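# Move wooden block from bench onto cart floor by handle

## Task

Pick up the wooden block from the bench and lay it flat on the cart's floor at the handle end, next to the profiles. The drop flap must remain open, anything already in place must stay that way, both hands must end empty and away from the cart, the robot must back off after releasing, must not fall or end up leaning, and must finish in contact with nothing.

## Robot and tools

ROBOT. A Rainbow Robotics RB-Y1: a wheeled base (two drive wheels, two rear casters; 0.58 m wide, 0.10 m ahead of the wheel axle and 0.57 m behind it, sweeping a 0.58 m radius when turning on the spot), a bending torso (squat, shift, pitch, yaw), a head with head_camera, and two 7-joint arms with parallel grippers. Each hand has a wrist camera (left_wrist_camera, right_wrist_camera) in a case that sticks out sideways and can strike things. The base cannot move sideways.

FRAMES. Base frame: origin on the floor between the drive wheels, x forward, y left, z up, metres. left_hand and right_hand are reported in it, at the point between the finger pads 0.03 m short of the tips; fingers point along the hand's -z and close along its x. chest is also in this frame. base_odometry is relative to where the scene began and only counts wheel turns, so slipping and bumps fool it. Heading is in rad, positive to the left.

move. One action per call, plus optional "cameras" (list from head_camera, left_wrist_camera, right_wrist_camera, all; omitted means all, [] means none) and "blocking" (default true, returning once everything is at rest; false returns in about 0.5 s while motion continues). An action is: base and/or joints, optionally with min_time_s or contact_limits; or target, optionally with min_time_s; or contact_limits alone. No action just reports state.
- base: {"x_m_s", "turn_rad_s", "for_s"}, velocities, not positions. x_m_s is forward speed, 0.005 to 0.4 m/s either sign or 0. turn_rad_s is left-positive, 0.02 to 1.509 rad/s or 0. for_s is 0.1 to 5 s. Acceleration is 0.4 m/s² (0.5 rad/s² turning), so distance is about speed × for_s. If |x| + 0.27|turn| exceeds 0.4, both are scaled down. The base does not stop for obstacles.
- joints: absolute targets keyed by name, radians except grippers in metres. Ranges: torso_squat_rad 0 to 1.2, torso_shift_rad -0.3 to 0.6, torso_pitch_rad -0.2 to 1.4, torso_yaw_rad -1.5 to 1.5 (raise both arms outward 0.2 rad or more first). Combined limits: squat+shift <= 1.52; squat-shift+pitch <= 1.57; shift+0.5pitch-0.4squat <= 0.7; shift+0.3pitch-0.5squat <= 0.39. Shoulder pitch ±2.356 (negative swings forward). Left shoulder roll 0 to 3.141 and right -3.141 to 0, outward lift in both cases. Shoulder yaw ±2.094. Elbow -2.617 to 0.01 (negative bends). Forearm roll ±3.141. Wrist pitch -1.57 to 1.919. Hand roll ±2.705. Gripper 0 to 0.1 m opening. head_pan_rad ±0.523 (left positive); head_tilt_rad -0.35 to 1.57 (down positive).
- target: one absolute hand pose, {side: "left"/"right", x, y, z in metres in the base frame (-3 to 3), quat_wxyz as the hand lines print it}. It is solved once into joint angles, so the hand moves along an arc; break long moves into short steps. It is checked only against the robot's own body. Status: "reached" (within 10 mm and 2°), "short" with the error, or "refused" with a reason.
- min_time_s: 0.1 to 8 s, the minimum duration for arm, head and torso motions.
- contact_limits: gripper current in mA, 200 to 672.5 (the default), kept until changed; lower means softer gripping.

wait(seconds 0 to 10, cameras). stop(cameras) brakes all motions. zoom_image(camera, region [x0,y0,x1,y1] pixels, up to 504×504) enlarges part of the latest image. finished_scene(scene) ends the scene irreversibly.

RESULTS. "move" reads done, or the worst status. Per joint: done, moving, off_target (resting short of target, possibly still pushing), stopped, time_out (often a blockage), contact_stop (torso only), limit_stop_at_<name> (self-collision guard or built-in limit), not_followed (the arm-collision check held the command back), torque_fault (10 s full stop), limit_stop_at_motor_heat. An unrequested stop or a refusal cancels that reply's later move/wait/finished_scene calls. motor_effort gives wheel load in percent; at rest, beyond about 30 means pushing on something. wheel_motors_off=1 means the wheels have cut out for 2 s. lidar_m gives 12 distances in 30° sectors counter-clockwise from straight ahead, at 0.23 m height. Wrist force/torque and joint torques are raw, offset readings. MOTOR HOT warns of heat; 80 °C brakes the arm.

GRASPING. To hold the block, command an opening at least 0.005 m narrower than it; off_target is then normal. Each arm can carry 3 kg.

AVOID. Arms striking or pressing each other (this can end the scene), including a gripper closing on the other hand. Hard hits on furniture, dropping the block from height, letting go while it moves, driving into things, and the upper body catching under a table. Tipping, such as a heavy load far forward or a sudden stop after driving forward. Torque faults, and leaving arms stretched out (heat). To finish, open the grippers, lift the hands away from the cart, and make sure nothing is touching.

Each tool is called after ">>>" as name([rows], argument=value, ...), one row to a line, values as JSON.

## Session

>>> move(joints={"head_tilt_rad":0.75})

>>> move(joints={"head_pan_rad":0.5}, cameras=["head_camera"])

>>> move(joints={"head_pan_rad":-0.5}, cameras=["head_camera"])

Scene clock: 0.87 s.
Joint torques (N m): left_arm=[-1.61 -0.51 1.04 -0.55 0 -0.58 0.05] | right_arm=[-3.98 -0.31 -0.43 -1.3 -0.05 -0.56 -0.08]
External joint torques (N m): left_arm=[-0.23 -0.66 1.03 0.01 -0.01 -0.15 0.06] | right_arm=[-0.38 0.81 -0.39 0.33 -0.12 0.04 -0.09]
Motor temperatures (°C): left_arm=[30 28 32 36 34 33 38] | right_arm=[34 30 32 30 35 36 34]
Wrist force (N): left_arm=[-0.2 0.6 -7.5] | right_arm=[-2.9 1.3 -4.9]
Wrist torque (N m): left_arm=[-0.21 0.12 0.12] | right_arm=[-0.12 -0.12 -0.07]
Wrist force, peak (N): left_arm=[0.1 1.6 -7.9] | right_arm=[-2.9 0.8 -5.4]
move: done
base_odometry: x=+0.000 y=+0.000 heading=+0.000
lidar_m: 0.75 1.03 1.57 4.57 1.51 1.08 1.02 1.07 1.44 3.63 1.09 0.78
base_status: not commanded
joint_positions: torso_squat_rad=+0.350 torso_shift_rad=+0.000 torso_pitch_rad=+0.000 torso_yaw_rad=+0.000 left_shoulder_pitch_rad=+0.037 left_shoulder_roll_rad=+0.004 left_shoulder_yaw_rad=-0.043 left_elbow_rad=-0.196 left_forearm_roll_rad=-0.014 left_wrist_pitch_rad=+0.002 left_hand_roll_rad=+0.027 left_gripper_m=+0.099 right_shoulder_pitch_rad=-0.040 right_shoulder_roll_rad=-0.021 right_shoulder_yaw_rad=-0.018 right_elbow_rad=-0.235 right_forearm_roll_rad=+0.049 right_wrist_pitch_rad=-0.014 right_hand_roll_rad=+0.035 right_gripper_m=+0.099 head_pan_rad=+0.000 head_tilt_rad=+0.750
joint_status: all done
wheel_motors_off: 0
motor_effort: left_wheel=+0(1) right_wheel=+0(2)
chest: x=-0.2280 y=+0.0001 z=+1.2475 quat_wxyz=(+1.000, +0.000, +0.000, +0.000) (m; base frame)
left_hand: x=-0.1598 y=+0.2200 z=+0.5653 quat_wxyz=(+0.997, +0.000, -0.079, -0.009) (m; base frame)
right_hand: x=-0.0823 y=-0.2360 z=+0.5770 quat_wxyz=(+0.989, -0.016, -0.142, +0.041) (m; base frame)
pictures: head_camera, left_wrist_camera, right_wrist_camera
camera_calibration:
head_camera: T_world_to_cam=[[-0.00287247, -0.999504, -0.0313571, 0.0440107], [-0.638739, 0.0259608, -0.768985, 1.03318], [0.769418, 0.0178201, -0.638497, 1.02793], [0, 0, 0, 1]] pos_world=[-0.130844, -0.00115112, 1.45221]
left_wrist_camera: T_world_to_cam=[[0.988724, 0.00955725, 0.149443, 0.0708295], [-0.0605519, -0.88722, 0.457355, -0.0439141], [0.13696, -0.461247, -0.876637, 0.69141], [0, 0, 0, 1]] pos_world=[-0.167385, 0.279272, 0.615616]
right_wrist_camera: T_world_to_cam=[[-0.945892, -0.11441, -0.303643, 0.0691098], [-0.245093, 0.865166, 0.437513, -0.0414065], [0.212646, 0.488261, -0.846394, 0.69334], [0, 0, 0, 1]] pos_world=[-0.0922137, -0.2948, 0.62594]

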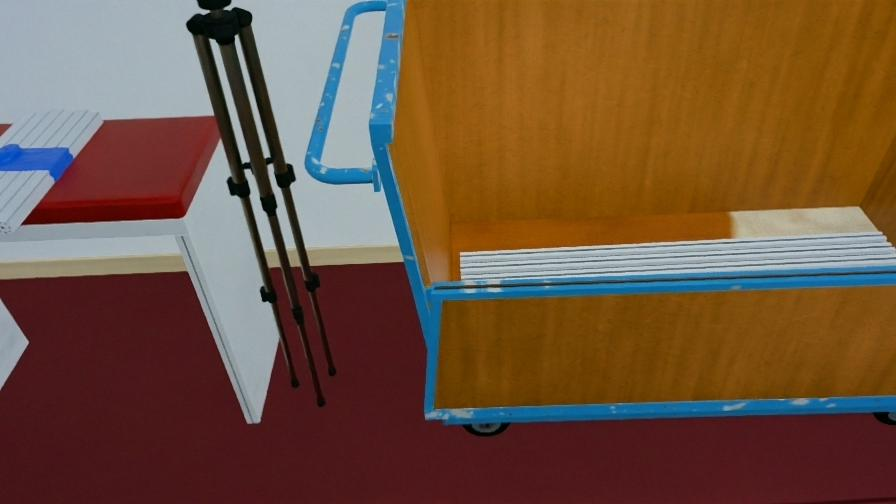

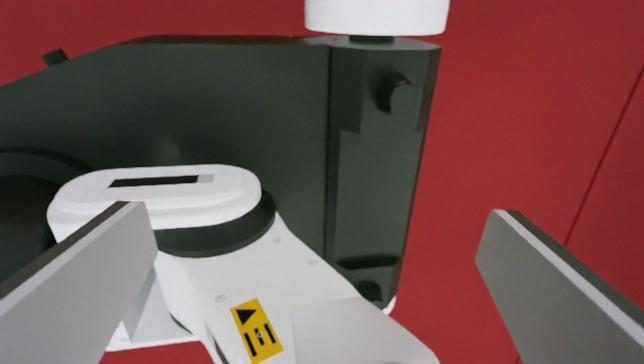

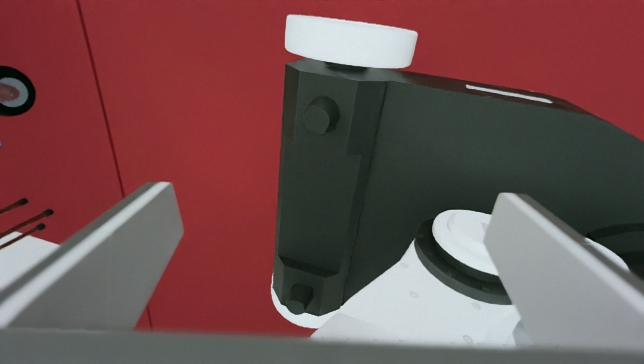

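Scene clock: 1.87 s.
Joint torques (N m): left_arm=[-1.38 -0.65 0.64 -0.54 -0.1 -0.76 -0.1] | right_arm=[-3.32 -0.37 -0.51 -1.42 -0.04 -0.55 -0.02]
External joint torques (N m): left_arm=[0.01 -0.8 0.63 0.02 -0.1 -0.34 -0.1] | right_arm=[0.28 0.75 -0.47 0.21 -0.1 0.04 -0.04]
Motor temperatures (°C): left_arm=[30 28 32 36 34 33 38] | right_arm=[34 30 32 30 35 36 34]
Wrist force (N): left_arm=[-0.2 1.7 -7.6] | right_arm=[-2.5 1.3 -4.9]
Wrist torque (N m): left_arm=[-0.33 0.12 0.05] | right_arm=[-0.14 -0.09 -0.11]
Wrist force, peak (N): left_arm=[-0.7 1.3 -8.3] | right_arm=[-2.9 1.1 -5.3]
move: done
base_odometry: x=+0.000 y=+0.000 heading=+0.000
lidar_m: 0.74 1.02 1.56 4.57 1.51 1.09 1.02 1.07 1.41 3.60 1.10 0.79
base_status: not commanded
joint_positions: torso_squat_rad=+0.350 torso_shift_rad=+0.000 torso_pitch_rad=+0.000 torso_yaw_rad=+0.000 left_shoulder_pitch_rad=+0.037 left_shoulder_roll_rad=+0.004 left_shoulder_yaw_rad=-0.043 left_elbow_rad=-0.196 left_forearm_roll_rad=-0.014 left_wrist_pitch_rad=+0.002 left_hand_roll_rad=+0.027 left_gripper_m=+0.099 right_shoulder_pitch_rad=-0.040 right_shoulder_roll_rad=-0.021 right_shoulder_yaw_rad=-0.018 right_elbow_rad=-0.235 right_forearm_roll_rad=+0.049 right_wrist_pitch_rad=-0.014 right_hand_roll_rad=+0.035 right_gripper_m=+0.099 head_pan_rad=+0.500 head_tilt_rad=+0.750
joint_status: all done
wheel_motors_off: 0
motor_effort: left_wheel=+0(1) right_wheel=-1(2)
chest: x=-0.2280 y=+0.0001 z=+1.2475 quat_wxyz=(+1.000, +0.000, +0.000, +0.000) (m; base frame)
left_hand: x=-0.1598 y=+0.2200 z=+0.5653 quat_wxyz=(+0.997, +0.000, -0.079, -0.009) (m; base frame)
right_hand: x=-0.0823 y=-0.2360 z=+0.5770 quat_wxyz=(+0.989, -0.016, -0.142, +0.041) (m; base frame)
pictures: head_camera
camera_calibration:
head_camera: T_world_to_cam=[[0.476648, -0.878535, -0.0313629, 0.142779], [-0.572985, -0.28342, -0.769, 1.04683], [0.666705, 0.384513, -0.638478, 1.00665], [0, 0, 0, 1]] pos_world=[-0.139374, 0.0350592, 1.45221]

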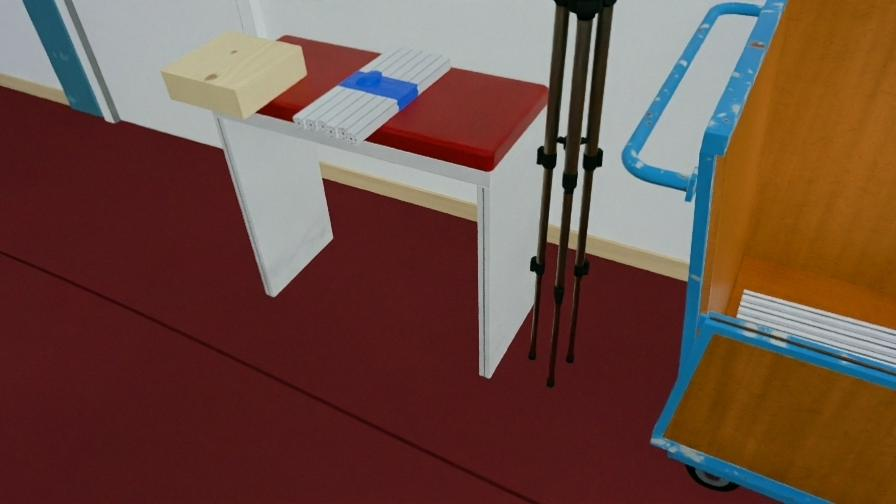

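Scene clock: 3.20 s.
Joint torques (N m): left_arm=[-1.94 -0.64 0.51 -0.52 -0.13 -0.69 -0.1] | right_arm=[-3.53 -0.78 -0.39 -1.36 -0.08 -0.54 0.13]
External joint torques (N m): left_arm=[-0.56 -0.79 0.5 0.04 -0.13 -0.26 -0.09] | right_arm=[0.07 0.33 -0.35 0.28 -0.14 0.05 0.12]
Motor temperatures (°C): left_arm=[30 28 32 36 34 33 38] | right_arm=[34 30 32 30 35 36 34]
Wrist force (N): left_arm=[0.1 2.2 -7.1] | right_arm=[-2.5 0.7 -5.0]
Wrist torque (N m): left_arm=[-0.41 0.16 0.08] | right_arm=[-0.06 -0.09 -0.11]
Wrist force, peak (N): left_arm=[0.3 1.8 -8.1] | right_arm=[-2.9 1.1 -5.5]
move: done
base_odometry: x=+0.000 y=+0.000 heading=+0.000
lidar_m: 0.74 1.02 1.56 4.57 1.53 1.08 1.02 1.07 1.44 3.63 1.09 0.79
base_status: not commanded
joint_positions: torso_squat_rad=+0.350 torso_shift_rad=+0.000 torso_pitch_rad=+0.000 torso_yaw_rad=+0.000 left_shoulder_pitch_rad=+0.037 left_shoulder_roll_rad=+0.004 left_shoulder_yaw_rad=-0.043 left_elbow_rad=-0.196 left_forearm_roll_rad=-0.014 left_wrist_pitch_rad=+0.002 left_hand_roll_rad=+0.027 left_gripper_m=+0.099 right_shoulder_pitch_rad=-0.040 right_shoulder_roll_rad=-0.021 right_shoulder_yaw_rad=-0.018 right_elbow_rad=-0.235 right_forearm_roll_rad=+0.049 right_wrist_pitch_rad=-0.014 right_hand_roll_rad=+0.035 right_gripper_m=+0.099 head_pan_rad=-0.500 head_tilt_rad=+0.750
joint_status: all done
wheel_motors_off: 0
motor_effort: left_wheel=+0(1) right_wheel=-1(2)
chest: x=-0.2280 y=+0.0001 z=+1.2475 quat_wxyz=(+1.000, +0.000, +0.000, +0.000) (m; base frame)
left_hand: x=-0.1598 y=+0.2200 z=+0.5653 quat_wxyz=(+0.997, +0.000, -0.079, -0.009) (m; base frame)
right_hand: x=-0.0823 y=-0.2360 z=+0.5770 quat_wxyz=(+0.989, -0.016, -0.142, +0.041) (m; base frame)
pictures: head_camera
camera_calibration:
head_camera: T_world_to_cam=[[-0.481709, -0.87577, -0.0313537, -0.0546831], [-0.548069, 0.328992, -0.769016, 1.05187], [0.683796, -0.353258, -0.638461, 1.01028], [0, 0, 0, 1]] pos_world=[-0.140673, -0.0370551, 1.45221]

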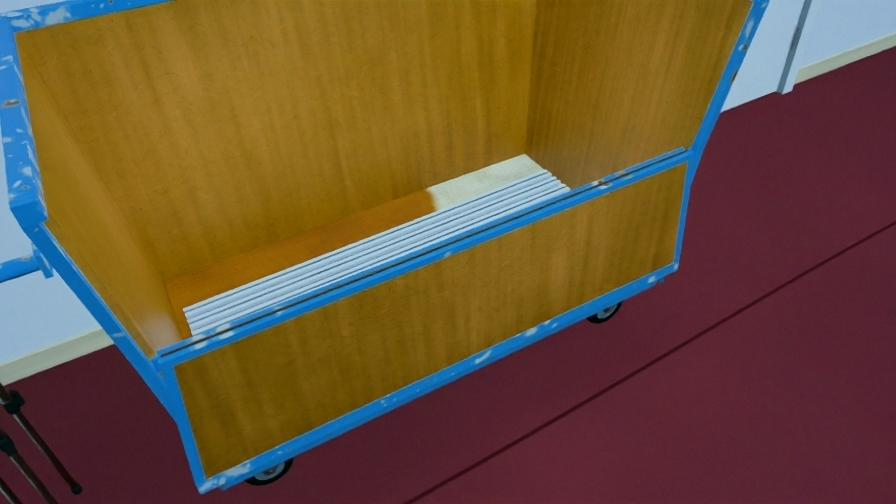

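>>> move(base={"x_m_s":0.25,"for_s":1.2}, joints={"torso_squat_rad":0.1,"torso_pitch_rad":0.5,"head_pan_rad":0,"head_tilt_rad":0.5}, cameras=["head_camera"])

>>> zoom_image(camera="head_camera", region=[350, 100, 850, 500])

>>> move(joints={"head_pan_rad":0.5,"head_tilt_rad":0.2}, cameras=["head_camera"])

>>> zoom_image(camera="head_camera", region=[0, 0, 500, 400])

Scene clock: 14.23 s.
Joint torques (N m): left_arm=[10.97 -0.72 0.89 4.79 -0.12 0.53 0.05] | right_arm=[10.5 -0.27 -0.91 4.16 -0.21 0.42 -0.03]
External joint torques (N m): left_arm=[-0.96 -1.03 0.85 0.09 -0.11 -0.04 0.03] | right_arm=[0.72 0.55 -0.66 0.73 -0.15 0.07 -0.02]
Motor temperatures (°C): left_arm=[30 28 32 36 34 33 38] | right_arm=[34 30 32 30 35 36 34]
Wrist force (N): left_arm=[2.0 1.4 -7.5] | right_arm=[0.6 0.6 -4.9]
Wrist torque (N m): left_arm=[-0.34 0.20 0.07] | right_arm=[-0.03 0.10 -0.07]
Wrist force, peak (N): left_arm=[0.2 1.5 -8.5] | right_arm=[-2.7 1.4 -5.3]
move: done
base_odometry: x=+0.300 y=+0.000 heading=+0.000
lidar_m: 0.44 0.77 1.42 4.33 1.95 1.39 1.32 1.39 1.85 4.65 0.67 0.47
base_status: done (sent for 1.2 of 1.2 s)
joint_positions: torso_squat_rad=+0.100 torso_shift_rad=+0.000 torso_pitch_rad=+0.500 torso_yaw_rad=+0.000 left_shoulder_pitch_rad=+0.037 left_shoulder_roll_rad=+0.004 left_shoulder_yaw_rad=-0.043 left_elbow_rad=-0.196 left_forearm_roll_rad=-0.014 left_wrist_pitch_rad=+0.002 left_hand_roll_rad=+0.027 left_gripper_m=+0.099 right_shoulder_pitch_rad=-0.040 right_shoulder_roll_rad=-0.021 right_shoulder_yaw_rad=-0.018 right_elbow_rad=-0.235 right_forearm_roll_rad=+0.049 right_wrist_pitch_rad=-0.014 right_hand_roll_rad=+0.035 right_gripper_m=+0.099 head_pan_rad=+0.000 head_tilt_rad=+0.500
joint_status: all done
wheel_motors_off: 0
motor_effort: left_wheel=-1(25) right_wheel=-2(58)
chest: x=-0.0796 y=+0.0001 z=+1.2485 quat_wxyz=(+0.969, +0.000, +0.247, +0.000) (m; base frame)
left_hand: x=-0.3468 y=+0.2200 z=+0.6171 quat_wxyz=(+0.985, -0.003, +0.170, -0.008) (m; base frame)
right_hand: x=-0.2732 y=-0.2360 z=+0.5903 quat_wxyz=(+0.993, -0.006, +0.107, +0.043) (m; base frame)
pictures: head_camera
camera_calibration:
head_camera: T_world_to_cam=[[-0.0106004, -0.999506, -0.0295887, 0.0414205], [-0.809162, 0.0259591, -0.587011, 0.910232], [0.58749, 0.0177195, -0.809038, 1.06786], [0, 0, 0, 1]] pos_world=[0.109605, -0.00115088, 1.39948]

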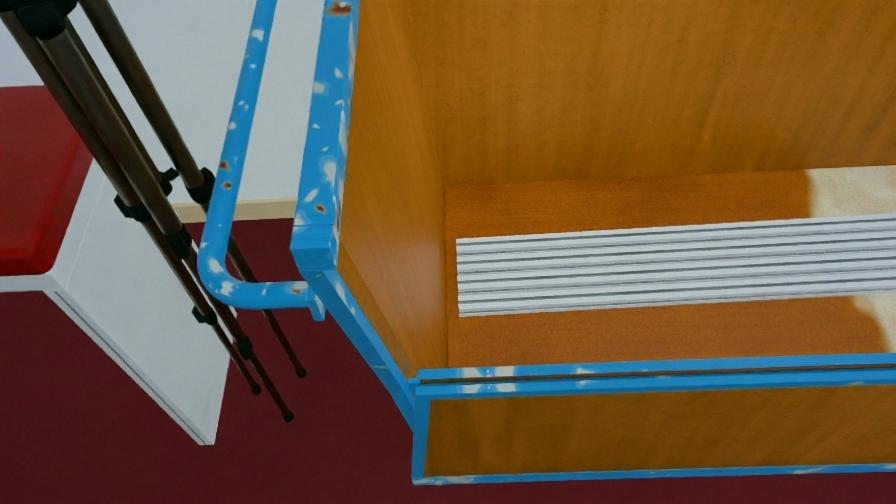

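Scaled by 1.008 from the camera's 896x504 image, which has a finer 1280x720 frame.

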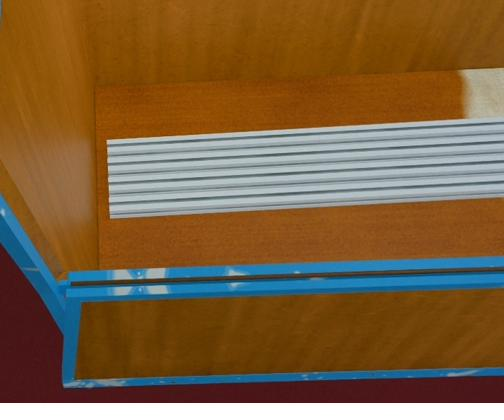

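Scene clock: 15.23 s.
Joint torques (N m): left_arm=[11.09 -0.64 0.79 4.75 -0.06 0.37 -0.02] | right_arm=[10.37 0 -0.96 4.05 -0.31 0.32 -0.01]
External joint torques (N m): left_arm=[-0.83 -0.95 0.76 0.05 -0.05 -0.19 -0.04] | right_arm=[0.58 0.82 -0.71 0.61 -0.26 -0.03 0]
Motor temperatures (°C): left_arm=[30 28 32 36 34 33 38] | right_arm=[34 30 32 30 35 36 34]
Wrist force (N): left_arm=[2.5 1.3 -7.7] | right_arm=[0.3 1.0 -5.1]
Wrist torque (N m): left_arm=[-0.25 0.24 0.06] | right_arm=[-0.07 0.07 -0.08]
Wrist force, peak (N): left_arm=[3.3 1.2 -8.4] | right_arm=[0.7 1.3 -5.4]
move: done
base_odometry: x=+0.300 y=+0.000 heading=+0.000
lidar_m: 0.44 0.75 1.42 4.33 1.96 1.40 1.33 1.38 1.85 4.66 0.66 0.47
base_status: not commanded
joint_positions: torso_squat_rad=+0.100 torso_shift_rad=+0.000 torso_pitch_rad=+0.500 torso_yaw_rad=+0.000 left_shoulder_pitch_rad=+0.037 left_shoulder_roll_rad=+0.004 left_shoulder_yaw_rad=-0.043 left_elbow_rad=-0.196 left_forearm_roll_rad=-0.014 left_wrist_pitch_rad=+0.002 left_hand_roll_rad=+0.027 left_gripper_m=+0.099 right_shoulder_pitch_rad=-0.040 right_shoulder_roll_rad=-0.021 right_shoulder_yaw_rad=-0.018 right_elbow_rad=-0.235 right_forearm_roll_rad=+0.049 right_wrist_pitch_rad=-0.014 right_hand_roll_rad=+0.035 right_gripper_m=+0.099 head_pan_rad=+0.500 head_tilt_rad=+0.200
joint_status: all done
wheel_motors_off: 0
motor_effort: left_wheel=-1(2) right_wheel=-1(3)
chest: x=-0.0796 y=+0.0001 z=+1.2486 quat_wxyz=(+0.969, +0.000, +0.247, +0.000) (m; base frame)
left_hand: x=-0.3468 y=+0.2200 z=+0.6171 quat_wxyz=(+0.985, -0.003, +0.170, -0.008) (m; base frame)
right_hand: x=-0.2732 y=-0.2360 z=+0.5903 quat_wxyz=(+0.993, -0.006, +0.107, +0.043) (m; base frame)
pictures: head_camera
camera_calibration:
head_camera: T_world_to_cam=[[0.417697, -0.870479, -0.260377, 0.352295], [-0.595157, -0.0455967, -0.802315, 1.20696], [0.686525, 0.49009, -0.537117, 0.679867], [0, 0, 0, 1]] pos_world=[0.104435, 0.0285033, 1.42526]

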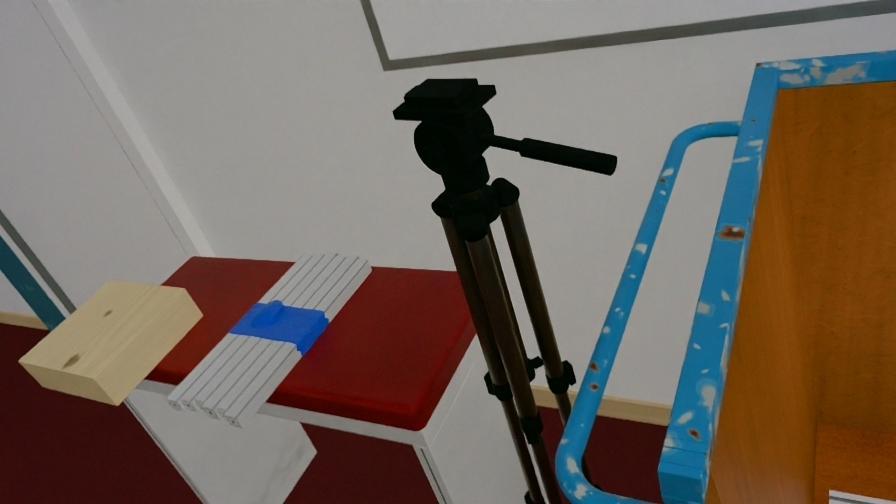

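Scaled by 1.008 from the camera's 896x504 image, which has a finer 1280x720 frame.

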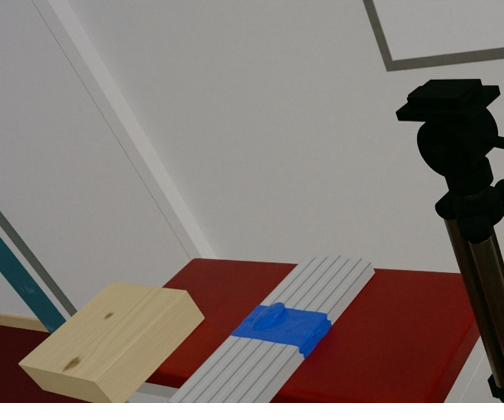

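>>> move(base={"x_m_s":-0.4,"for_s":1.0}, joints={"torso_squat_rad":0.3,"torso_pitch_rad":0.2,"head_pan_rad":0,"head_tilt_rad":0.6}, cameras=[])

>>> move(base={"turn_rad_s":0.7,"for_s":2.244}, cameras=[])

>>> move(base={"x_m_s":0.4,"for_s":3.2}, cameras=[])

>>> move(base={"turn_rad_s":-0.7,"for_s":2.244}, cameras=["head_camera"])

Scene clock: 37.33 s.
Joint torques (N m): left_arm=[3.08 -0.81 0.84 1.51 -0.01 -0.13 -0.1] | right_arm=[2.13 -0.16 -0.39 0.86 -0.07 -0.15 -0.09]
External joint torques (N m): left_arm=[-1 -1.03 0.82 -0.09 -0.01 -0.1 -0.1] | right_arm=[0.29 0.87 -0.26 0.44 -0.08 0.07 -0.09]
Motor temperatures (°C): left_arm=[31 28 32 36 34 33 37] | right_arm=[34 30 32 30 35 36 34]
Wrist force (N): left_arm=[1.0 0.9 -8.0] | right_arm=[-2.1 0.8 -5.1]
Wrist torque (N m): left_arm=[-0.24 0.20 0.08] | right_arm=[-0.06 -0.11 -0.09]
Wrist force, peak (N): left_arm=[2.4 1.9 -8.3] | right_arm=[-1.6 1.2 -5.7]
move: done
base_odometry: x=-0.100 y=+0.000 heading=+0.002
lidar_m: 0.85 1.12 1.62 4.10 1.36 0.97 0.92 0.98 1.29 3.29 1.23 0.89
base_status: done (sent for 1 of 1 s)
joint_positions: torso_squat_rad=+0.300 torso_shift_rad=+0.000 torso_pitch_rad=+0.200 torso_yaw_rad=+0.000 left_shoulder_pitch_rad=+0.037 left_shoulder_roll_rad=+0.004 left_shoulder_yaw_rad=-0.043 left_elbow_rad=-0.196 left_forearm_roll_rad=-0.014 left_wrist_pitch_rad=+0.002 left_hand_roll_rad=+0.027 left_gripper_m=+0.099 right_shoulder_pitch_rad=-0.040 right_shoulder_roll_rad=-0.021 right_shoulder_yaw_rad=-0.018 right_elbow_rad=-0.235 right_forearm_roll_rad=+0.049 right_wrist_pitch_rad=-0.014 right_hand_roll_rad=+0.035 right_gripper_m=+0.099 head_pan_rad=+0.000 head_tilt_rad=+0.600
joint_status: all done
wheel_motors_off: 0
motor_effort: left_wheel=+20(42) right_wheel=-23(30)
chest: x=-0.1666 y=+0.0001 z=+1.2525 quat_wxyz=(+0.995, +0.000, +0.100, +0.000) (m; base frame)
left_hand: x=-0.2353 y=+0.2200 z=+0.5703 quat_wxyz=(+1.000, -0.001, +0.021, -0.009) (m; base frame)
right_hand: x=-0.1570 y=-0.2360 z=+0.5665 quat_wxyz=(+0.998, -0.012, -0.043, +0.042) (m; base frame)
pictures: none
No camera images: "cameras" was empty.

Scene clock: 41.30 s.
Joint torques (N m): left_arm=[3.46 -0.66 0.6 1.57 -0.06 -0.26 -0.05] | right_arm=[2.02 -0.35 -1.13 0.69 -0.13 -0.14 -0.05]
External joint torques (N m): left_arm=[-0.63 -0.89 0.58 -0.03 -0.06 -0.23 -0.05] | right_arm=[0.19 0.67 -1 0.27 -0.14 0.09 -0.05]
Motor temperatures (°C): left_arm=[31 28 32 36 34 33 37] | right_arm=[34 30 32 30 35 36 34]
Wrist force (N): left_arm=[1.1 1.1 -7.4] | right_arm=[-1.0 1.0 -5.4]
Wrist torque (N m): left_arm=[-0.26 0.23 0.11] | right_arm=[-0.07 0.02 -0.08]
Wrist force, peak (N): left_arm=[1.4 1.4 -8.2] | right_arm=[-1.5 1.1 -5.6]
move: done
base_odometry: x=-0.100 y=+0.000 heading=+1.565
lidar_m: 4.07 1.37 0.97 0.92 0.95 1.27 3.30 1.28 0.92 0.87 1.13 1.63
base_status: done (sent for 2.23 of 2.23 s)
joint_positions: torso_squat_rad=+0.300 torso_shift_rad=+0.000 torso_pitch_rad=+0.200 torso_yaw_rad=+0.000 left_shoulder_pitch_rad=+0.037 left_shoulder_roll_rad=+0.004 left_shoulder_yaw_rad=-0.043 left_elbow_rad=-0.196 left_forearm_roll_rad=-0.014 left_wrist_pitch_rad=+0.002 left_hand_roll_rad=+0.027 left_gripper_m=+0.099 right_shoulder_pitch_rad=-0.040 right_shoulder_roll_rad=-0.021 right_shoulder_yaw_rad=-0.018 right_elbow_rad=-0.235 right_forearm_roll_rad=+0.049 right_wrist_pitch_rad=-0.014 right_hand_roll_rad=+0.035 right_gripper_m=+0.099 head_pan_rad=+0.000 head_tilt_rad=+0.600
joint_status: not commanded
wheel_motors_off: 0
motor_effort: left_wheel=+7(43) right_wheel=+18(52)
chest: x=-0.1666 y=+0.0001 z=+1.2525 quat_wxyz=(+0.995, +0.000, +0.100, +0.000) (m; base frame)
left_hand: x=-0.2353 y=+0.2200 z=+0.5703 quat_wxyz=(+1.000, -0.001, +0.021, -0.009) (m; base frame)
right_hand: x=-0.1570 y=-0.2360 z=+0.5665 quat_wxyz=(+0.998, -0.012, -0.043, +0.042) (m; base frame)
pictures: none
No camera images: "cameras" was empty.

Scene clock: 45.90 s.
Joint torques (N m): left_arm=[3.95 -0.79 0.54 1.6 -0.07 -0.2 0.01] | right_arm=[2.41 -0.41 -0.73 1 -0.06 -0.14 0]
External joint torques (N m): left_arm=[-0.14 -1.01 0.52 0 -0.07 -0.17 0.01] | right_arm=[0.58 0.61 -0.59 0.58 -0.07 0.08 0]
Motor temperatures (°C): left_arm=[31 28 32 36 34 33 37] | right_arm=[34 30 32 30 35 36 34]
Wrist force (N): left_arm=[1.3 2.0 -8.0] | right_arm=[-1.4 1.6 -5.0]
Wrist torque (N m): left_arm=[-0.36 0.21 0.06] | right_arm=[-0.18 -0.05 -0.10]
Wrist force, peak (N): left_arm=[0.8 1.5 -8.6] | right_arm=[-1.7 1.0 -5.7]
move: done
base_odometry: x=-0.093 y=+1.280 heading=+1.566
lidar_m: 4.19 1.40 1.00 0.95 1.00 1.34 3.46 1.47 1.23 1.00 1.60 2.18
base_status: done (sent for 3.2 of 3.2 s)
joint_positions: torso_squat_rad=+0.300 torso_shift_rad=+0.000 torso_pitch_rad=+0.200 torso_yaw_rad=+0.000 left_shoulder_pitch_rad=+0.037 left_shoulder_roll_rad=+0.004 left_shoulder_yaw_rad=-0.043 left_elbow_rad=-0.196 left_forearm_roll_rad=-0.014 left_wrist_pitch_rad=+0.002 left_hand_roll_rad=+0.027 left_gripper_m=+0.099 right_shoulder_pitch_rad=-0.040 right_shoulder_roll_rad=-0.021 right_shoulder_yaw_rad=-0.018 right_elbow_rad=-0.235 right_forearm_roll_rad=+0.049 right_wrist_pitch_rad=-0.014 right_hand_roll_rad=+0.035 right_gripper_m=+0.099 head_pan_rad=+0.000 head_tilt_rad=+0.600
joint_status: not commanded
wheel_motors_off: 0
motor_effort: left_wheel=+17(46) right_wheel=-14(49)
chest: x=-0.1665 y=+0.0001 z=+1.2525 quat_wxyz=(+0.995, +0.000, +0.100, +0.000) (m; base frame)
left_hand: x=-0.2351 y=+0.2200 z=+0.5703 quat_wxyz=(+1.000, -0.001, +0.021, -0.009) (m; base frame)
right_hand: x=-0.1569 y=-0.2360 z=+0.5665 quat_wxyz=(+0.998, -0.012, -0.043, +0.042) (m; base frame)
pictures: none
No camera images: "cameras" was empty.

Scene clock: 49.97 s.
Joint torques (N m): left_arm=[3.86 -0.75 0.89 1.59 -0.12 -0.22 0.06] | right_arm=[2.23 -0.41 -0.88 0.89 -0.16 -0.21 0.04]
External joint torques (N m): left_arm=[-0.23 -0.97 0.87 -0.01 -0.12 -0.2 0.06] | right_arm=[0.4 0.62 -0.75 0.47 -0.17 0.02 0.04]
Motor temperatures (°C): left_arm=[31 28 32 36 34 33 37] | right_arm=[34 30 32 30 35 36 34]
Wrist force (N): left_arm=[1.4 1.7 -7.9] | right_arm=[-1.4 1.1 -4.8]
Wrist torque (N m): left_arm=[-0.33 0.21 0.04] | right_arm=[-0.09 -0.04 -0.08]
Wrist force, peak (N): left_arm=[1.8 1.6 -8.2] | right_arm=[-2.0 0.9 -5.7]
move: done
base_odometry: x=-0.093 y=+1.280 heading=+0.003
lidar_m: 0.98 1.62 2.19 4.22 1.41 0.99 0.96 1.01 1.34 3.40 1.44 1.23
base_status: done (sent for 2.23 of 2.23 s)
joint_positions: torso_squat_rad=+0.300 torso_shift_rad=+0.000 torso_pitch_rad=+0.200 torso_yaw_rad=+0.000 left_shoulder_pitch_rad=+0.037 left_shoulder_roll_rad=+0.004 left_shoulder_yaw_rad=-0.043 left_elbow_rad=-0.196 left_forearm_roll_rad=-0.014 left_wrist_pitch_rad=+0.002 left_hand_roll_rad=+0.027 left_gripper_m=+0.099 right_shoulder_pitch_rad=-0.040 right_shoulder_roll_rad=-0.021 right_shoulder_yaw_rad=-0.018 right_elbow_rad=-0.235 right_forearm_roll_rad=+0.049 right_wrist_pitch_rad=-0.014 right_hand_roll_rad=+0.035 right_gripper_m=+0.099 head_pan_rad=+0.000 head_tilt_rad=+0.600
joint_status: not commanded
wheel_motors_off: 0
motor_effort: left_wheel=+22(42) right_wheel=+3(50)
chest: x=-0.1665 y=+0.0001 z=+1.2525 quat_wxyz=(+0.995, +0.000, +0.100, +0.000) (m; base frame)
left_hand: x=-0.2352 y=+0.2200 z=+0.5703 quat_wxyz=(+1.000, -0.001, +0.021, -0.009) (m; base frame)
right_hand: x=-0.1569 y=-0.2360 z=+0.5665 quat_wxyz=(+0.998, -0.012, -0.043, +0.042) (m; base frame)
pictures: head_camera
camera_calibration:
head_camera: T_world_to_cam=[[-0.00443931, -0.999504, -0.0311736, 0.043666], [-0.676395, 0.0259619, -0.736081, 1.04354], [0.736526, 0.017818, -0.676175, 0.999169], [0, 0, 0, 1]] pos_world=[-0.0298736, -0.00125112, 1.44511]

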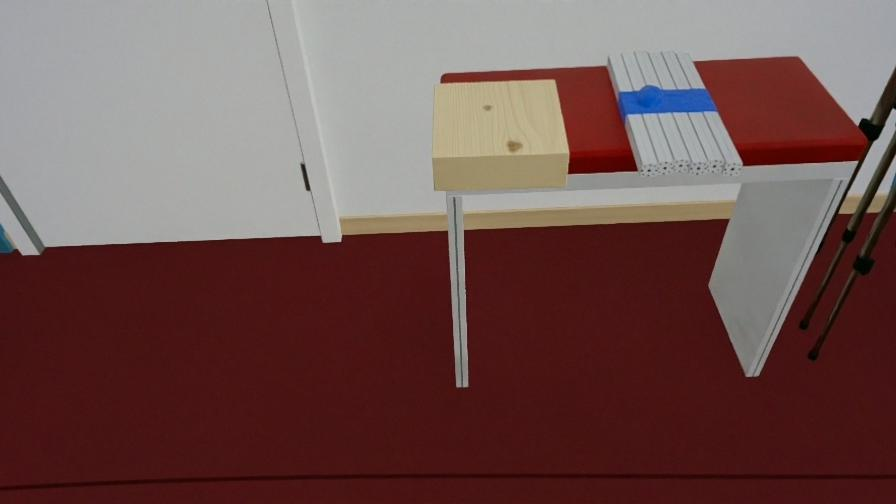

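>>> move(base={"x_m_s":0.25,"for_s":0.8}, joints={"torso_squat_rad":0.8,"torso_pitch_rad":0.3,"left_shoulder_roll_rad":0.15,"right_shoulder_roll_rad":-0.3,"right_elbow_rad":-1.5}, cameras=[])

>>> move(target={"side":"right","x":0.42,"y":-0.08,"z":0.80,"quat_wxyz":[0.7071,0,-0.7071,0]}, min_time_s=2, cameras=["head_camera","right_wrist_camera"])

Scene clock: 58.20 s.
Joint torques (N m): left_arm=[6.8 2.58 0.84 2.83 -0.06 0.06 -0.04] | right_arm=[-5.05 -6.5 -3.79 -9.24 0.04 -1.75 0]
External joint torques (N m): left_arm=[-0.35 -1.66 0.46 0.09 -0.07 -0.13 -0.05] | right_arm=[0.26 -0.2 -0.33 -0.38 -0.14 -0.02 -0.04]
Motor temperatures (°C): left_arm=[31 28 32 36 34 33 37] | right_arm=[34 30 32 30 35 36 34]
Wrist force (N): left_arm=[1.7 0.8 -7.3] | right_arm=[-6.5 3.1 -0.6]
Wrist torque (N m): left_arm=[-0.28 0.21 0.05] | right_arm=[-0.24 -0.30 -0.09]
Wrist force, peak (N): left_arm=[1.1 1.3 -8.7] | right_arm=[-6.8 3.5 -0.8]
move: done
base_odometry: x=+0.107 y=+1.280 heading=+0.002
lidar_m: 0.78 1.41 1.91 4.32 1.69 1.20 1.16 1.21 1.62 4.10 1.23 1.06
base_status: done (sent for 0.8 of 0.8 s)
joint_positions: torso_squat_rad=+0.800 torso_shift_rad=+0.000 torso_pitch_rad=+0.300 torso_yaw_rad=+0.000 left_shoulder_pitch_rad=+0.037 left_shoulder_roll_rad=+0.150 left_shoulder_yaw_rad=-0.043 left_elbow_rad=-0.196 left_forearm_roll_rad=-0.014 left_wrist_pitch_rad=+0.002 left_hand_roll_rad=+0.027 left_gripper_m=+0.099 right_shoulder_pitch_rad=-0.040 right_shoulder_roll_rad=-0.300 right_shoulder_yaw_rad=-0.018 right_elbow_rad=-1.500 right_forearm_roll_rad=+0.049 right_wrist_pitch_rad=-0.014 right_hand_roll_rad=+0.035 right_gripper_m=+0.099 head_pan_rad=+0.000 head_tilt_rad=+0.600
joint_status: all done
wheel_motors_off: 0
motor_effort: left_wheel=-12(49) right_wheel=+12(51)
chest: x=-0.1366 y=+0.0001 z=+1.0638 quat_wxyz=(+0.989, +0.000, +0.149, +0.000) (m; base frame)
left_hand: x=-0.2716 y=+0.3306 z=+0.3998 quat_wxyz=(+0.995, +0.069, +0.072, -0.028) (m; base frame)
right_hand: x=+0.3021 y=-0.3216 z=+0.6971 quat_wxyz=(+0.795, -0.120, -0.576, +0.148) (m; base frame)
pictures: none
No camera images: "cameras" was empty.

Scene clock: 60.53 s.
Joint torques (N m): left_arm=[6.78 2.78 1.22 2.83 -0.1 0.06 0.09] | right_arm=[-14.99 3.49 0.05 -9.66 0.81 -0.94 0.05]
External joint torques (N m): left_arm=[-0.37 -1.45 0.84 0.09 -0.11 -0.13 0.08] | right_arm=[-1.25 1.4 0.39 -0.16 -0.2 -0.15 0]
Motor temperatures (°C): left_arm=[31 28 32 36 34 33 37] | right_arm=[34 30 32 30 35 36 34]
Wrist force (N): left_arm=[2.6 0.8 -7.9] | right_arm=[-7.4 0.6 1.2]
Wrist torque (N m): left_arm=[-0.29 0.33 0.10] | right_arm=[-0.12 -0.45 -0.11]
Wrist force, peak (N): left_arm=[1.4 0.2 -8.6] | right_arm=[-7.7 0.8 1.1]
move: done
base_odometry: x=+0.107 y=+1.280 heading=+0.002
lidar_m: 0.79 1.42 1.91 4.32 1.70 1.20 1.16 1.20 1.62 4.11 1.24 1.06
base_status: not commanded
joint_positions: torso_squat_rad=+0.800 torso_shift_rad=+0.000 torso_pitch_rad=+0.300 torso_yaw_rad=+0.000 left_shoulder_pitch_rad=+0.037 left_shoulder_roll_rad=+0.150 left_shoulder_yaw_rad=-0.043 left_elbow_rad=-0.196 left_forearm_roll_rad=-0.014 left_wrist_pitch_rad=+0.002 left_hand_roll_rad=+0.027 left_gripper_m=+0.099 right_shoulder_pitch_rad=-0.543 right_shoulder_roll_rad=+0.000 right_shoulder_yaw_rad=+0.311 right_elbow_rad=-1.171 right_forearm_roll_rad=-1.244 right_wrist_pitch_rad=-0.507 right_hand_roll_rad=+1.141 right_gripper_m=+0.099 head_pan_rad=+0.000 head_tilt_rad=+0.600
joint_status: all done
wheel_motors_off: 0
motor_effort: left_wheel=-12(12) right_wheel=+11(13)
chest: x=-0.1366 y=+0.0001 z=+1.0638 quat_wxyz=(+0.989, +0.000, +0.149, +0.000) (m; base frame)
left_hand: x=-0.2717 y=+0.3306 z=+0.3998 quat_wxyz=(+0.995, +0.069, +0.072, -0.028) (m; base frame)
right_hand: x=+0.4198 y=-0.0799 z=+0.7991 quat_wxyz=(+0.704, +0.004, -0.710, +0.003) (m; base frame)
right_hand_status: reached (checked arc, planned for 2.0 s): 1 mm and 0.7 deg off.
pictures: head_camera, right_wrist_camera
camera_calibration:
head_camera: T_world_to_cam=[[-0.00752345, -0.999504, -0.0305773, 0.0368601], [-0.746436, 0.0259611, -0.664951, 0.839645], [0.665415, 0.0178213, -0.746261, 0.914351], [0, 0, 0, 1]] pos_world=[0.0185964, -0.00125113, 1.24179]
right_wrist_camera: T_world_to_cam=[[0.0361133, -0.0273334, -0.998974, 0.779713], [-0.51376, 0.856905, -0.0420188, 0.344819], [0.857174, 0.51475, 0.0169028, -0.26006], [0, 0, 0, 1]] pos_world=[0.371913, -0.140299, 0.797798]

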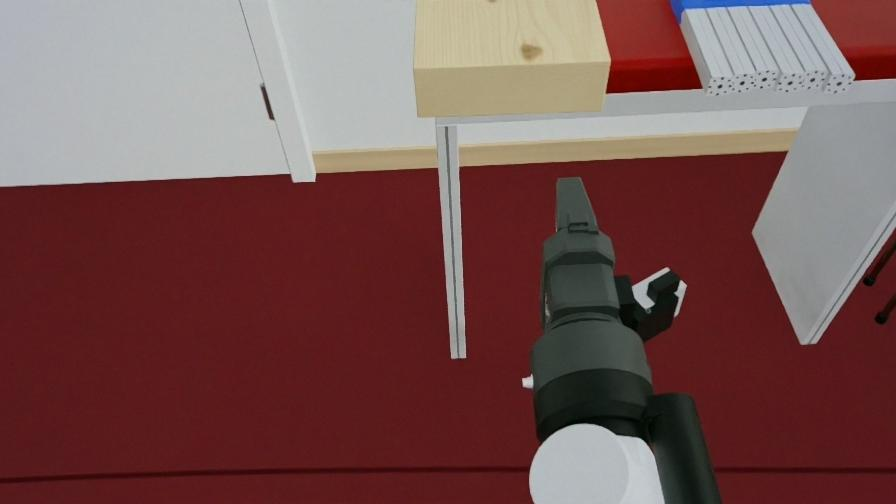

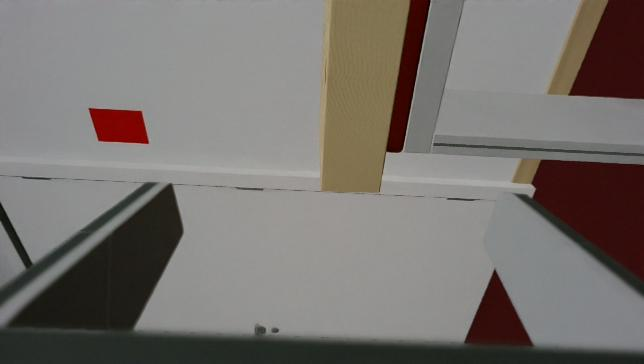

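>>> move(target={"side":"right","x":0.42,"y":-0.068,"z":0.766,"quat_wxyz":[0.7071,0,-0.7071,0]}, cameras=[])

>>> move(base={"x_m_s":0.2,"for_s":1.0}, cameras=["head_camera","right_wrist_camera"])

Scene clock: 66.07 s.
Joint torques (N m): left_arm=[6.96 2.3 1.15 2.72 -0.01 -0.04 -0.04] | right_arm=[-15.84 3.03 -0.18 -8.98 1.06 -0.97 0.27]
External joint torques (N m): left_arm=[-0.2 -1.93 0.77 -0.02 -0.02 -0.23 -0.05] | right_arm=[-1.3 1.1 0.46 -0.28 -0.04 0.15 0.22]
Motor temperatures (°C): left_arm=[31 28 32 36 34 33 37] | right_arm=[34 30 32 30 35 36 34]
Wrist force (N): left_arm=[1.8 0.4 -7.2] | right_arm=[-7.5 0.6 1.1]
Wrist torque (N m): left_arm=[-0.24 0.25 0.09] | right_arm=[-0.12 -0.44 -0.09]
Wrist force, peak (N): left_arm=[2.2 0.7 -8.3] | right_arm=[-8.4 0.8 1.8]
move: done
base_odometry: x=+0.107 y=+1.280 heading=+0.002
lidar_m: 0.79 1.40 1.90 4.32 1.70 1.22 1.15 1.20 1.62 4.13 1.24 1.06
base_status: not commanded
joint_positions: torso_squat_rad=+0.800 torso_shift_rad=+0.000 torso_pitch_rad=+0.300 torso_yaw_rad=+0.000 left_shoulder_pitch_rad=+0.037 left_shoulder_roll_rad=+0.150 left_shoulder_yaw_rad=-0.043 left_elbow_rad=-0.196 left_forearm_roll_rad=-0.014 left_wrist_pitch_rad=+0.002 left_hand_roll_rad=+0.027 left_gripper_m=+0.099 right_shoulder_pitch_rad=-0.644 right_shoulder_roll_rad=+0.000 right_shoulder_yaw_rad=+0.398 right_elbow_rad=-0.921 right_forearm_roll_rad=-1.177 right_wrist_pitch_rad=-0.650 right_hand_roll_rad=+0.946 right_gripper_m=+0.099 head_pan_rad=+0.000 head_tilt_rad=+0.600
joint_status: all done
wheel_motors_off: 0
motor_effort: left_wheel=-12(12) right_wheel=+10(13)
chest: x=-0.1366 y=+0.0001 z=+1.0638 quat_wxyz=(+0.989, +0.000, +0.149, +0.000) (m; base frame)
left_hand: x=-0.2717 y=+0.3306 z=+0.3998 quat_wxyz=(+0.995, +0.069, +0.072, -0.028) (m; base frame)
right_hand: x=+0.4199 y=-0.0682 z=+0.7660 quat_wxyz=(+0.708, +0.000, -0.707, +0.000) (m; base frame)
right_hand_status: reached (checked arc, planned for 0.6 s): 0 mm and 0.1 deg off.
pictures: none
No camera images: "cameras" was empty.

Scene clock: 67.93 s.
Joint torques (N m): left_arm=[6.88 2.32 1.09 2.77 -0.04 -0.01 -0.07] | right_arm=[-15.05 3.21 -0.31 -9.18 1.17 -0.99 0.26]
External joint torques (N m): left_arm=[-0.27 -1.91 0.72 0.03 -0.05 -0.21 -0.08] | right_arm=[-0.5 1.27 0.34 -0.47 0.07 0.13 0.21]
Motor temperatures (°C): left_arm=[31 28 32 36 34 32 37] | right_arm=[34 30 32 30 35 36 34]
Wrist force (N): left_arm=[2.1 0.7 -7.5] | right_arm=[-7.4 0.8 1.5]
Wrist torque (N m): left_arm=[-0.30 0.27 0.06] | right_arm=[-0.13 -0.43 -0.12]
Wrist force, peak (N): left_arm=[2.0 0.4 -8.3] | right_arm=[-7.9 0.9 1.2]
move: done
base_odometry: x=+0.307 y=+1.281 heading=+0.002
lidar_m: 0.58 1.22 1.63 4.23 2.00 1.44 1.35 1.42 1.89 1.86 0.93 0.97
base_status: done (sent for 1 of 1 s)
joint_positions: torso_squat_rad=+0.800 torso_shift_rad=+0.000 torso_pitch_rad=+0.300 torso_yaw_rad=+0.000 left_shoulder_pitch_rad=+0.037 left_shoulder_roll_rad=+0.150 left_shoulder_yaw_rad=-0.043 left_elbow_rad=-0.196 left_forearm_roll_rad=-0.014 left_wrist_pitch_rad=+0.002 left_hand_roll_rad=+0.027 left_gripper_m=+0.099 right_shoulder_pitch_rad=-0.644 right_shoulder_roll_rad=+0.000 right_shoulder_yaw_rad=+0.398 right_elbow_rad=-0.921 right_forearm_roll_rad=-1.177 right_wrist_pitch_rad=-0.650 right_hand_roll_rad=+0.946 right_gripper_m=+0.099 head_pan_rad=+0.000 head_tilt_rad=+0.600
joint_status: not commanded
wheel_motors_off: 0
motor_effort: left_wheel=-10(26) right_wheel=+11(38)
chest: x=-0.1365 y=+0.0001 z=+1.0638 quat_wxyz=(+0.989, +0.000, +0.149, +0.000) (m; base frame)
left_hand: x=-0.2717 y=+0.3306 z=+0.3998 quat_wxyz=(+0.995, +0.069, +0.072, -0.028) (m; base frame)
right_hand: x=+0.4200 y=-0.0682 z=+0.7660 quat_wxyz=(+0.708, +0.000, -0.707, +0.000) (m; base frame)
pictures: head_camera, right_wrist_camera
camera_calibration:
head_camera: T_world_to_cam=[[-0.00752982, -0.999504, -0.0305719, 0.0368543], [-0.746573, 0.0259585, -0.664797, 0.839532], [0.665261, 0.0178183, -0.746399, 0.914458], [0, 0, 0, 1]] pos_world=[0.0186964, -0.00125113, 1.24179]
right_wrist_camera: T_world_to_cam=[[0.0249957, -0.0291821, -0.999262, 0.751661], [-0.506776, 0.861247, -0.0378281, 0.327612], [0.861715, 0.507348, 0.00673866, -0.260332], [0, 0, 0, 1]] pos_world=[0.371569, -0.128141, 0.765253]

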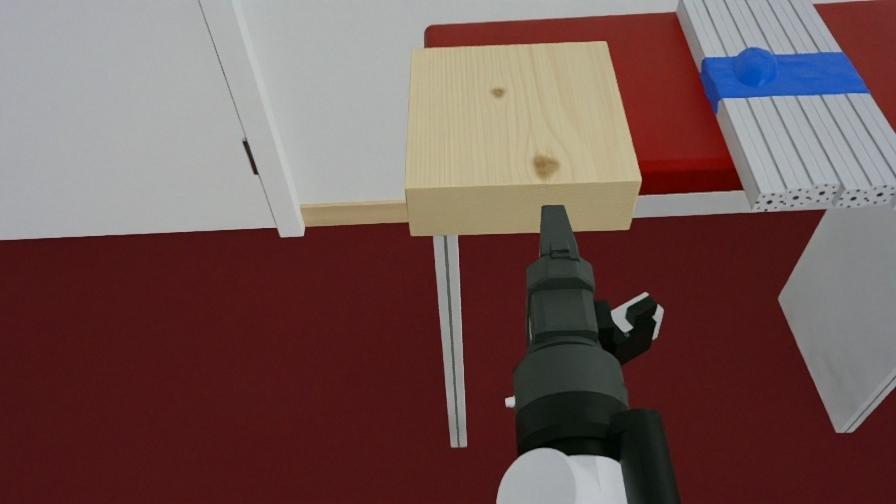

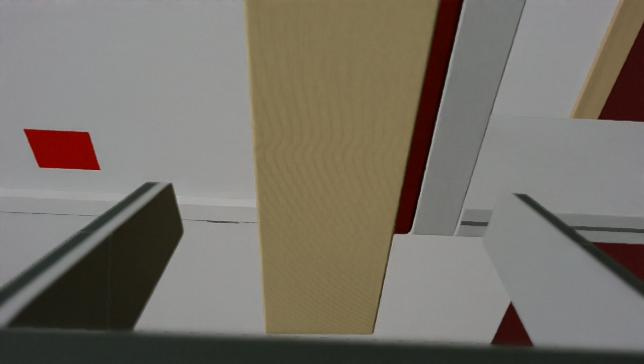

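>>> move(base={"x_m_s":0.09,"for_s":1.0}, cameras=["head_camera","right_wrist_camera"])

>>> zoom_image(camera="head_camera", region=[380, 200, 680, 370])

Scene clock: 72.37 s.
Joint torques (N m): left_arm=[6.71 2.71 1.04 2.68 -0.04 0.01 0.06] | right_arm=[-14.81 2.93 -0.42 -9.06 1.13 -1.17 0.4]
External joint torques (N m): left_arm=[-0.44 -1.52 0.66 -0.06 -0.05 -0.19 0.05] | right_arm=[-0.26 1 0.22 -0.35 0.03 -0.04 0.35]
Motor temperatures (°C): left_arm=[31 28 32 36 34 32 37] | right_arm=[34 30 32 30 35 36 34]
Wrist force (N): left_arm=[2.2 0.2 -7.5] | right_arm=[-7.6 0.5 1.1]
Wrist torque (N m): left_arm=[-0.20 0.26 0.07] | right_arm=[-0.09 -0.46 -0.12]
Wrist force, peak (N): left_arm=[1.9 0.6 -8.5] | right_arm=[-8.2 0.6 1.4]
move: done
base_odometry: x=+0.397 y=+1.281 heading=+0.001
lidar_m: 0.49 1.13 1.52 3.87 2.13 1.52 1.45 1.51 2.02 1.47 0.84 0.97
base_status: done (sent for 1 of 1 s)
joint_positions: torso_squat_rad=+0.800 torso_shift_rad=+0.000 torso_pitch_rad=+0.300 torso_yaw_rad=+0.000 left_shoulder_pitch_rad=+0.037 left_shoulder_roll_rad=+0.150 left_shoulder_yaw_rad=-0.043 left_elbow_rad=-0.196 left_forearm_roll_rad=-0.014 left_wrist_pitch_rad=+0.002 left_hand_roll_rad=+0.027 left_gripper_m=+0.099 right_shoulder_pitch_rad=-0.644 right_shoulder_roll_rad=+0.000 right_shoulder_yaw_rad=+0.398 right_elbow_rad=-0.921 right_forearm_roll_rad=-1.177 right_wrist_pitch_rad=-0.650 right_hand_roll_rad=+0.946 right_gripper_m=+0.099 head_pan_rad=+0.000 head_tilt_rad=+0.600
joint_status: not commanded
wheel_motors_off: 0
motor_effort: left_wheel=-11(26) right_wheel=+9(33)
chest: x=-0.1365 y=+0.0001 z=+1.0638 quat_wxyz=(+0.989, +0.000, +0.149, +0.000) (m; base frame)
left_hand: x=-0.2717 y=+0.3306 z=+0.3998 quat_wxyz=(+0.995, +0.069, +0.072, -0.028) (m; base frame)
right_hand: x=+0.4200 y=-0.0682 z=+0.7660 quat_wxyz=(+0.708, +0.000, -0.707, +0.000) (m; base frame)
pictures: head_camera, right_wrist_camera
camera_calibration:
head_camera: T_world_to_cam=[[-0.00752782, -0.999504, -0.0305758, 0.0368591], [-0.74653, 0.0259608, -0.664845, 0.839591], [0.665309, 0.0178209, -0.746355, 0.914403], [0, 0, 0, 1]] pos_world=[0.0186964, -0.00125113, 1.24179]
right_wrist_camera: T_world_to_cam=[[0.025132, -0.0292187, -0.999257, 0.751702], [-0.50677, 0.861247, -0.0379289, 0.32769], [0.861715, 0.507347, 0.00683772, -0.260408], [0, 0, 0, 1]] pos_world=[0.37157, -0.128141, 0.765353]

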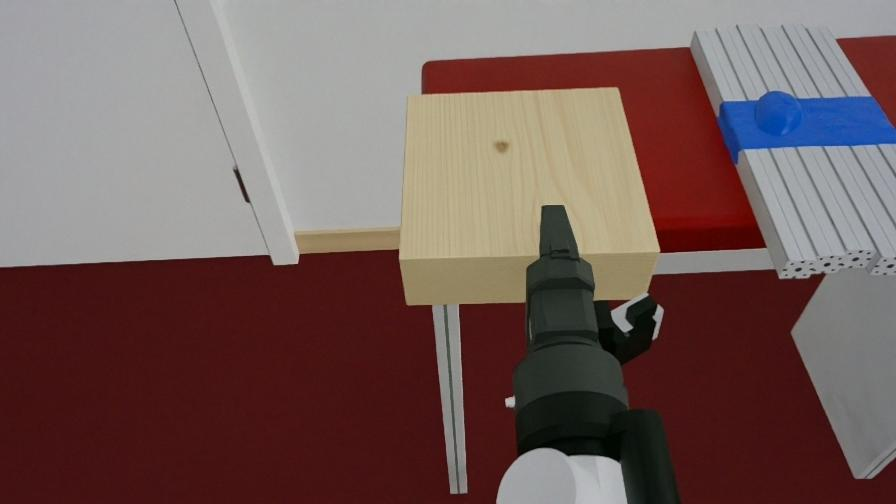

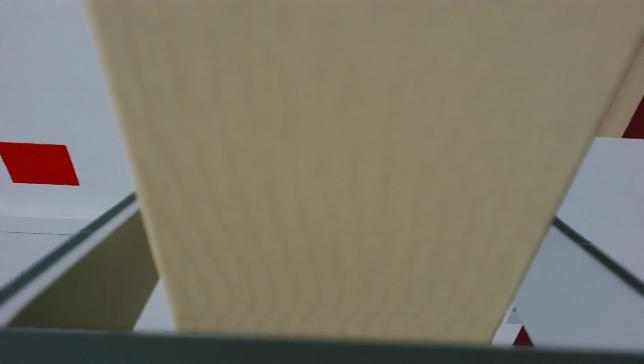

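Scaled by 1.680 from the camera's 896x504 image, which has a finer 1280x720 frame.

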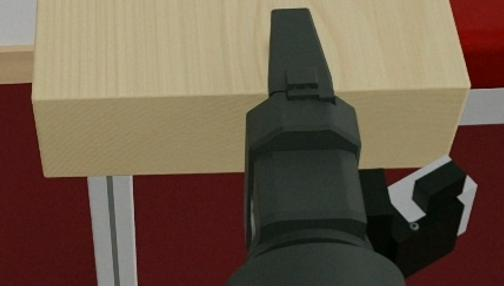

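>>> move(target={"side":"right","x":0.42,"y":-0.047,"z":0.768,"quat_wxyz":[0.7071,0,-0.7071,0]}, cameras=["right_wrist_camera"])

>>> move(joints={"right_gripper_m":0.045}, cameras=["head_camera","right_wrist_camera"])

Scene clock: 75.63 s.
Joint torques (N m): left_arm=[6.71 2.92 1.07 2.65 -0.05 -0.05 0.02] | right_arm=[-15.8 2.86 -1.33 -8.26 1.22 -1.14 0.15]
External joint torques (N m): left_arm=[-0.44 -1.32 0.69 -0.09 -0.06 -0.24 0.01] | right_arm=[-0.72 0.64 -0.32 0.11 0.01 -0.06 0.1]
Motor temperatures (°C): left_arm=[31 28 32 36 34 32 37] | right_arm=[34 30 32 30 35 36 34]
Wrist force (N): left_arm=[1.4 0.0 -6.9] | right_arm=[-7.1 0.6 1.6]
Wrist torque (N m): left_arm=[-0.15 0.18 0.03] | right_arm=[-0.09 -0.38 -0.08]
Wrist force, peak (N): left_arm=[2.1 0.7 -8.3] | right_arm=[-8.1 0.8 1.1]
move: done
base_odometry: x=+0.397 y=+1.281 heading=+0.001
lidar_m: 0.49 1.14 1.52 3.88 2.14 1.52 1.44 1.51 2.02 1.48 0.86 0.96
base_status: not commanded
joint_positions: torso_squat_rad=+0.800 torso_shift_rad=+0.000 torso_pitch_rad=+0.300 torso_yaw_rad=+0.000 left_shoulder_pitch_rad=+0.037 left_shoulder_roll_rad=+0.150 left_shoulder_yaw_rad=-0.043 left_elbow_rad=-0.196 left_forearm_roll_rad=-0.014 left_wrist_pitch_rad=+0.002 left_hand_roll_rad=+0.027 left_gripper_m=+0.099 right_shoulder_pitch_rad=-0.707 right_shoulder_roll_rad=+0.000 right_shoulder_yaw_rad=+0.507 right_elbow_rad=-0.860 right_forearm_roll_rad=-1.302 right_wrist_pitch_rad=-0.733 right_hand_roll_rad=+0.977 right_gripper_m=+0.099 head_pan_rad=+0.000 head_tilt_rad=+0.600
joint_status: all done
wheel_motors_off: 0
motor_effort: left_wheel=-10(11) right_wheel=+9(12)
chest: x=-0.1365 y=+0.0001 z=+1.0638 quat_wxyz=(+0.989, +0.000, +0.149, +0.000) (m; base frame)
left_hand: x=-0.2717 y=+0.3306 z=+0.3998 quat_wxyz=(+0.995, +0.069, +0.072, -0.028) (m; base frame)
right_hand: x=+0.4199 y=-0.0474 z=+0.7679 quat_wxyz=(+0.707, +0.000, -0.707, +0.001) (m; base frame)
right_hand_status: reached (checked arc, planned for 0.4 s): 0 mm and 0.1 deg off.
pictures: right_wrist_camera
camera_calibration:
right_wrist_camera: T_world_to_cam=[[0.0256746, -0.0294755, -0.999236, 0.753863], [-0.507674, 0.860692, -0.038433, 0.310592], [0.861167, 0.508273, 0.00713403, -0.270851], [0, 0, 0, 1]] pos_world=[0.371572, -0.107437, 0.767156]

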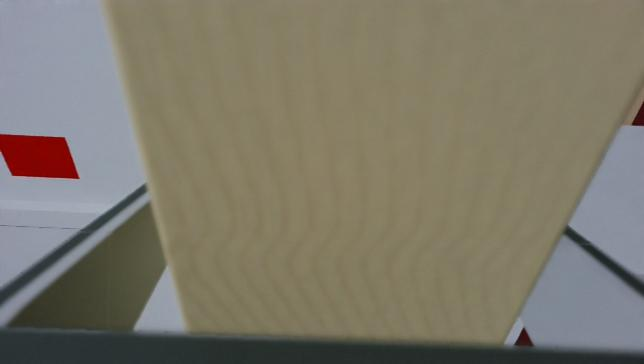

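Scene clock: 76.77 s.
Joint torques (N m): left_arm=[6.67 2.44 1.14 2.74 -0.06 0.04 -0.02] | right_arm=[-16.05 3.24 -1.16 -9.13 1.26 -1.17 0.36]
External joint torques (N m): left_arm=[-0.48 -1.8 0.76 0 -0.07 -0.15 -0.03] | right_arm=[-0.97 1.02 -0.16 -0.77 0.05 -0.09 0.31]
Motor temperatures (°C): left_arm=[31 28 32 36 34 32 37] | right_arm=[34 30 32 30 35 36 34]
Wrist force (N): left_arm=[1.8 0.4 -8.1] | right_arm=[-9.9 0.5 0.3]
Wrist torque (N m): left_arm=[-0.20 0.23 0.09] | right_arm=[-0.06 -0.69 -0.32]
Wrist force, peak (N): left_arm=[2.3 0.1 -8.2] | right_arm=[-10.5 0.4 0.8]
move: off_target
base_odometry: x=+0.397 y=+1.281 heading=+0.001
lidar_m: 0.48 1.15 1.52 3.88 2.14 1.52 1.45 1.51 2.02 1.48 0.87 0.96
base_status: not commanded
joint_positions: torso_squat_rad=+0.800 torso_shift_rad=+0.000 torso_pitch_rad=+0.300 torso_yaw_rad=+0.000 left_shoulder_pitch_rad=+0.037 left_shoulder_roll_rad=+0.150 left_shoulder_yaw_rad=-0.043 left_elbow_rad=-0.196 left_forearm_roll_rad=-0.014 left_wrist_pitch_rad=+0.002 left_hand_roll_rad=+0.027 left_gripper_m=+0.099 right_shoulder_pitch_rad=-0.707 right_shoulder_roll_rad=+0.000 right_shoulder_yaw_rad=+0.507 right_elbow_rad=-0.860 right_forearm_roll_rad=-1.302 right_wrist_pitch_rad=-0.733 right_hand_roll_rad=+0.977 right_gripper_m=+0.074 head_pan_rad=+0.000 head_tilt_rad=+0.600
joint_status: right_gripper_m off_target (ended at +0.074, target +0.045)
wheel_motors_off: 0
motor_effort: left_wheel=-10(11) right_wheel=+10(11)
chest: x=-0.1365 y=+0.0001 z=+1.0638 quat_wxyz=(+0.989, +0.000, +0.149, +0.000) (m; base frame)
left_hand: x=-0.2717 y=+0.3306 z=+0.3998 quat_wxyz=(+0.995, +0.069, +0.072, -0.028) (m; base frame)
right_hand: x=+0.4199 y=-0.0474 z=+0.7678 quat_wxyz=(+0.707, +0.000, -0.707, +0.001) (m; base frame)
pictures: head_camera, right_wrist_camera
camera_calibration:
head_camera: T_world_to_cam=[[-0.00752782, -0.999504, -0.0305758, 0.0368591], [-0.74653, 0.0259608, -0.664845, 0.839591], [0.665309, 0.0178209, -0.746355, 0.914403], [0, 0, 0, 1]] pos_world=[0.0186964, -0.00125113, 1.24179]
right_wrist_camera: T_world_to_cam=[[0.0255016, -0.0295755, -0.999237, 0.753917], [-0.50768, 0.860688, -0.0384312, 0.310593], [0.861168, 0.508273, 0.00693405, -0.270698], [0, 0, 0, 1]] pos_world=[0.371572, -0.107438, 0.767155]

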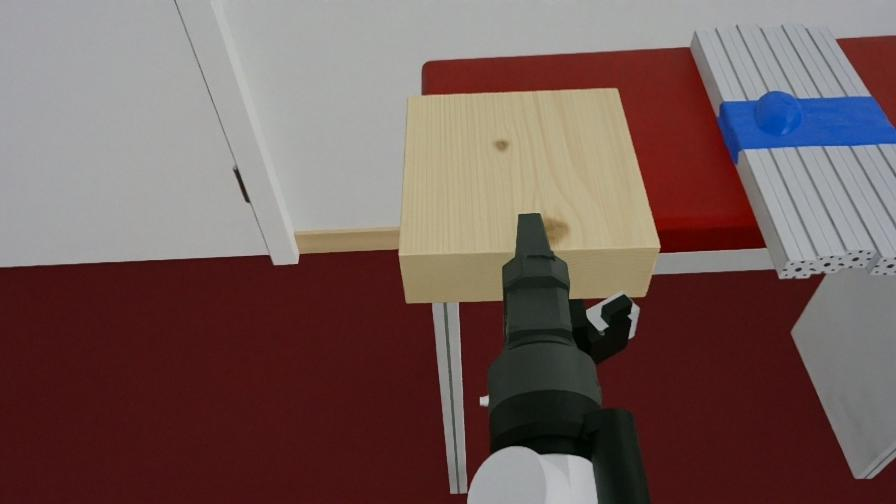

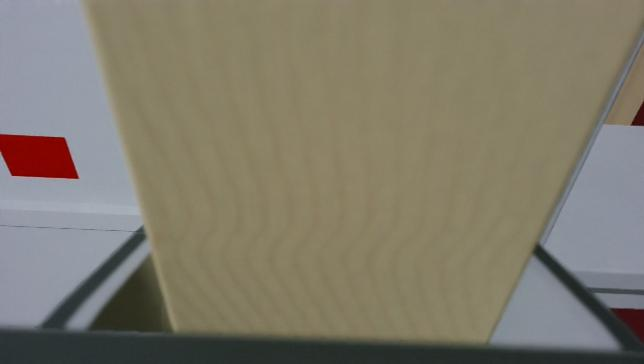

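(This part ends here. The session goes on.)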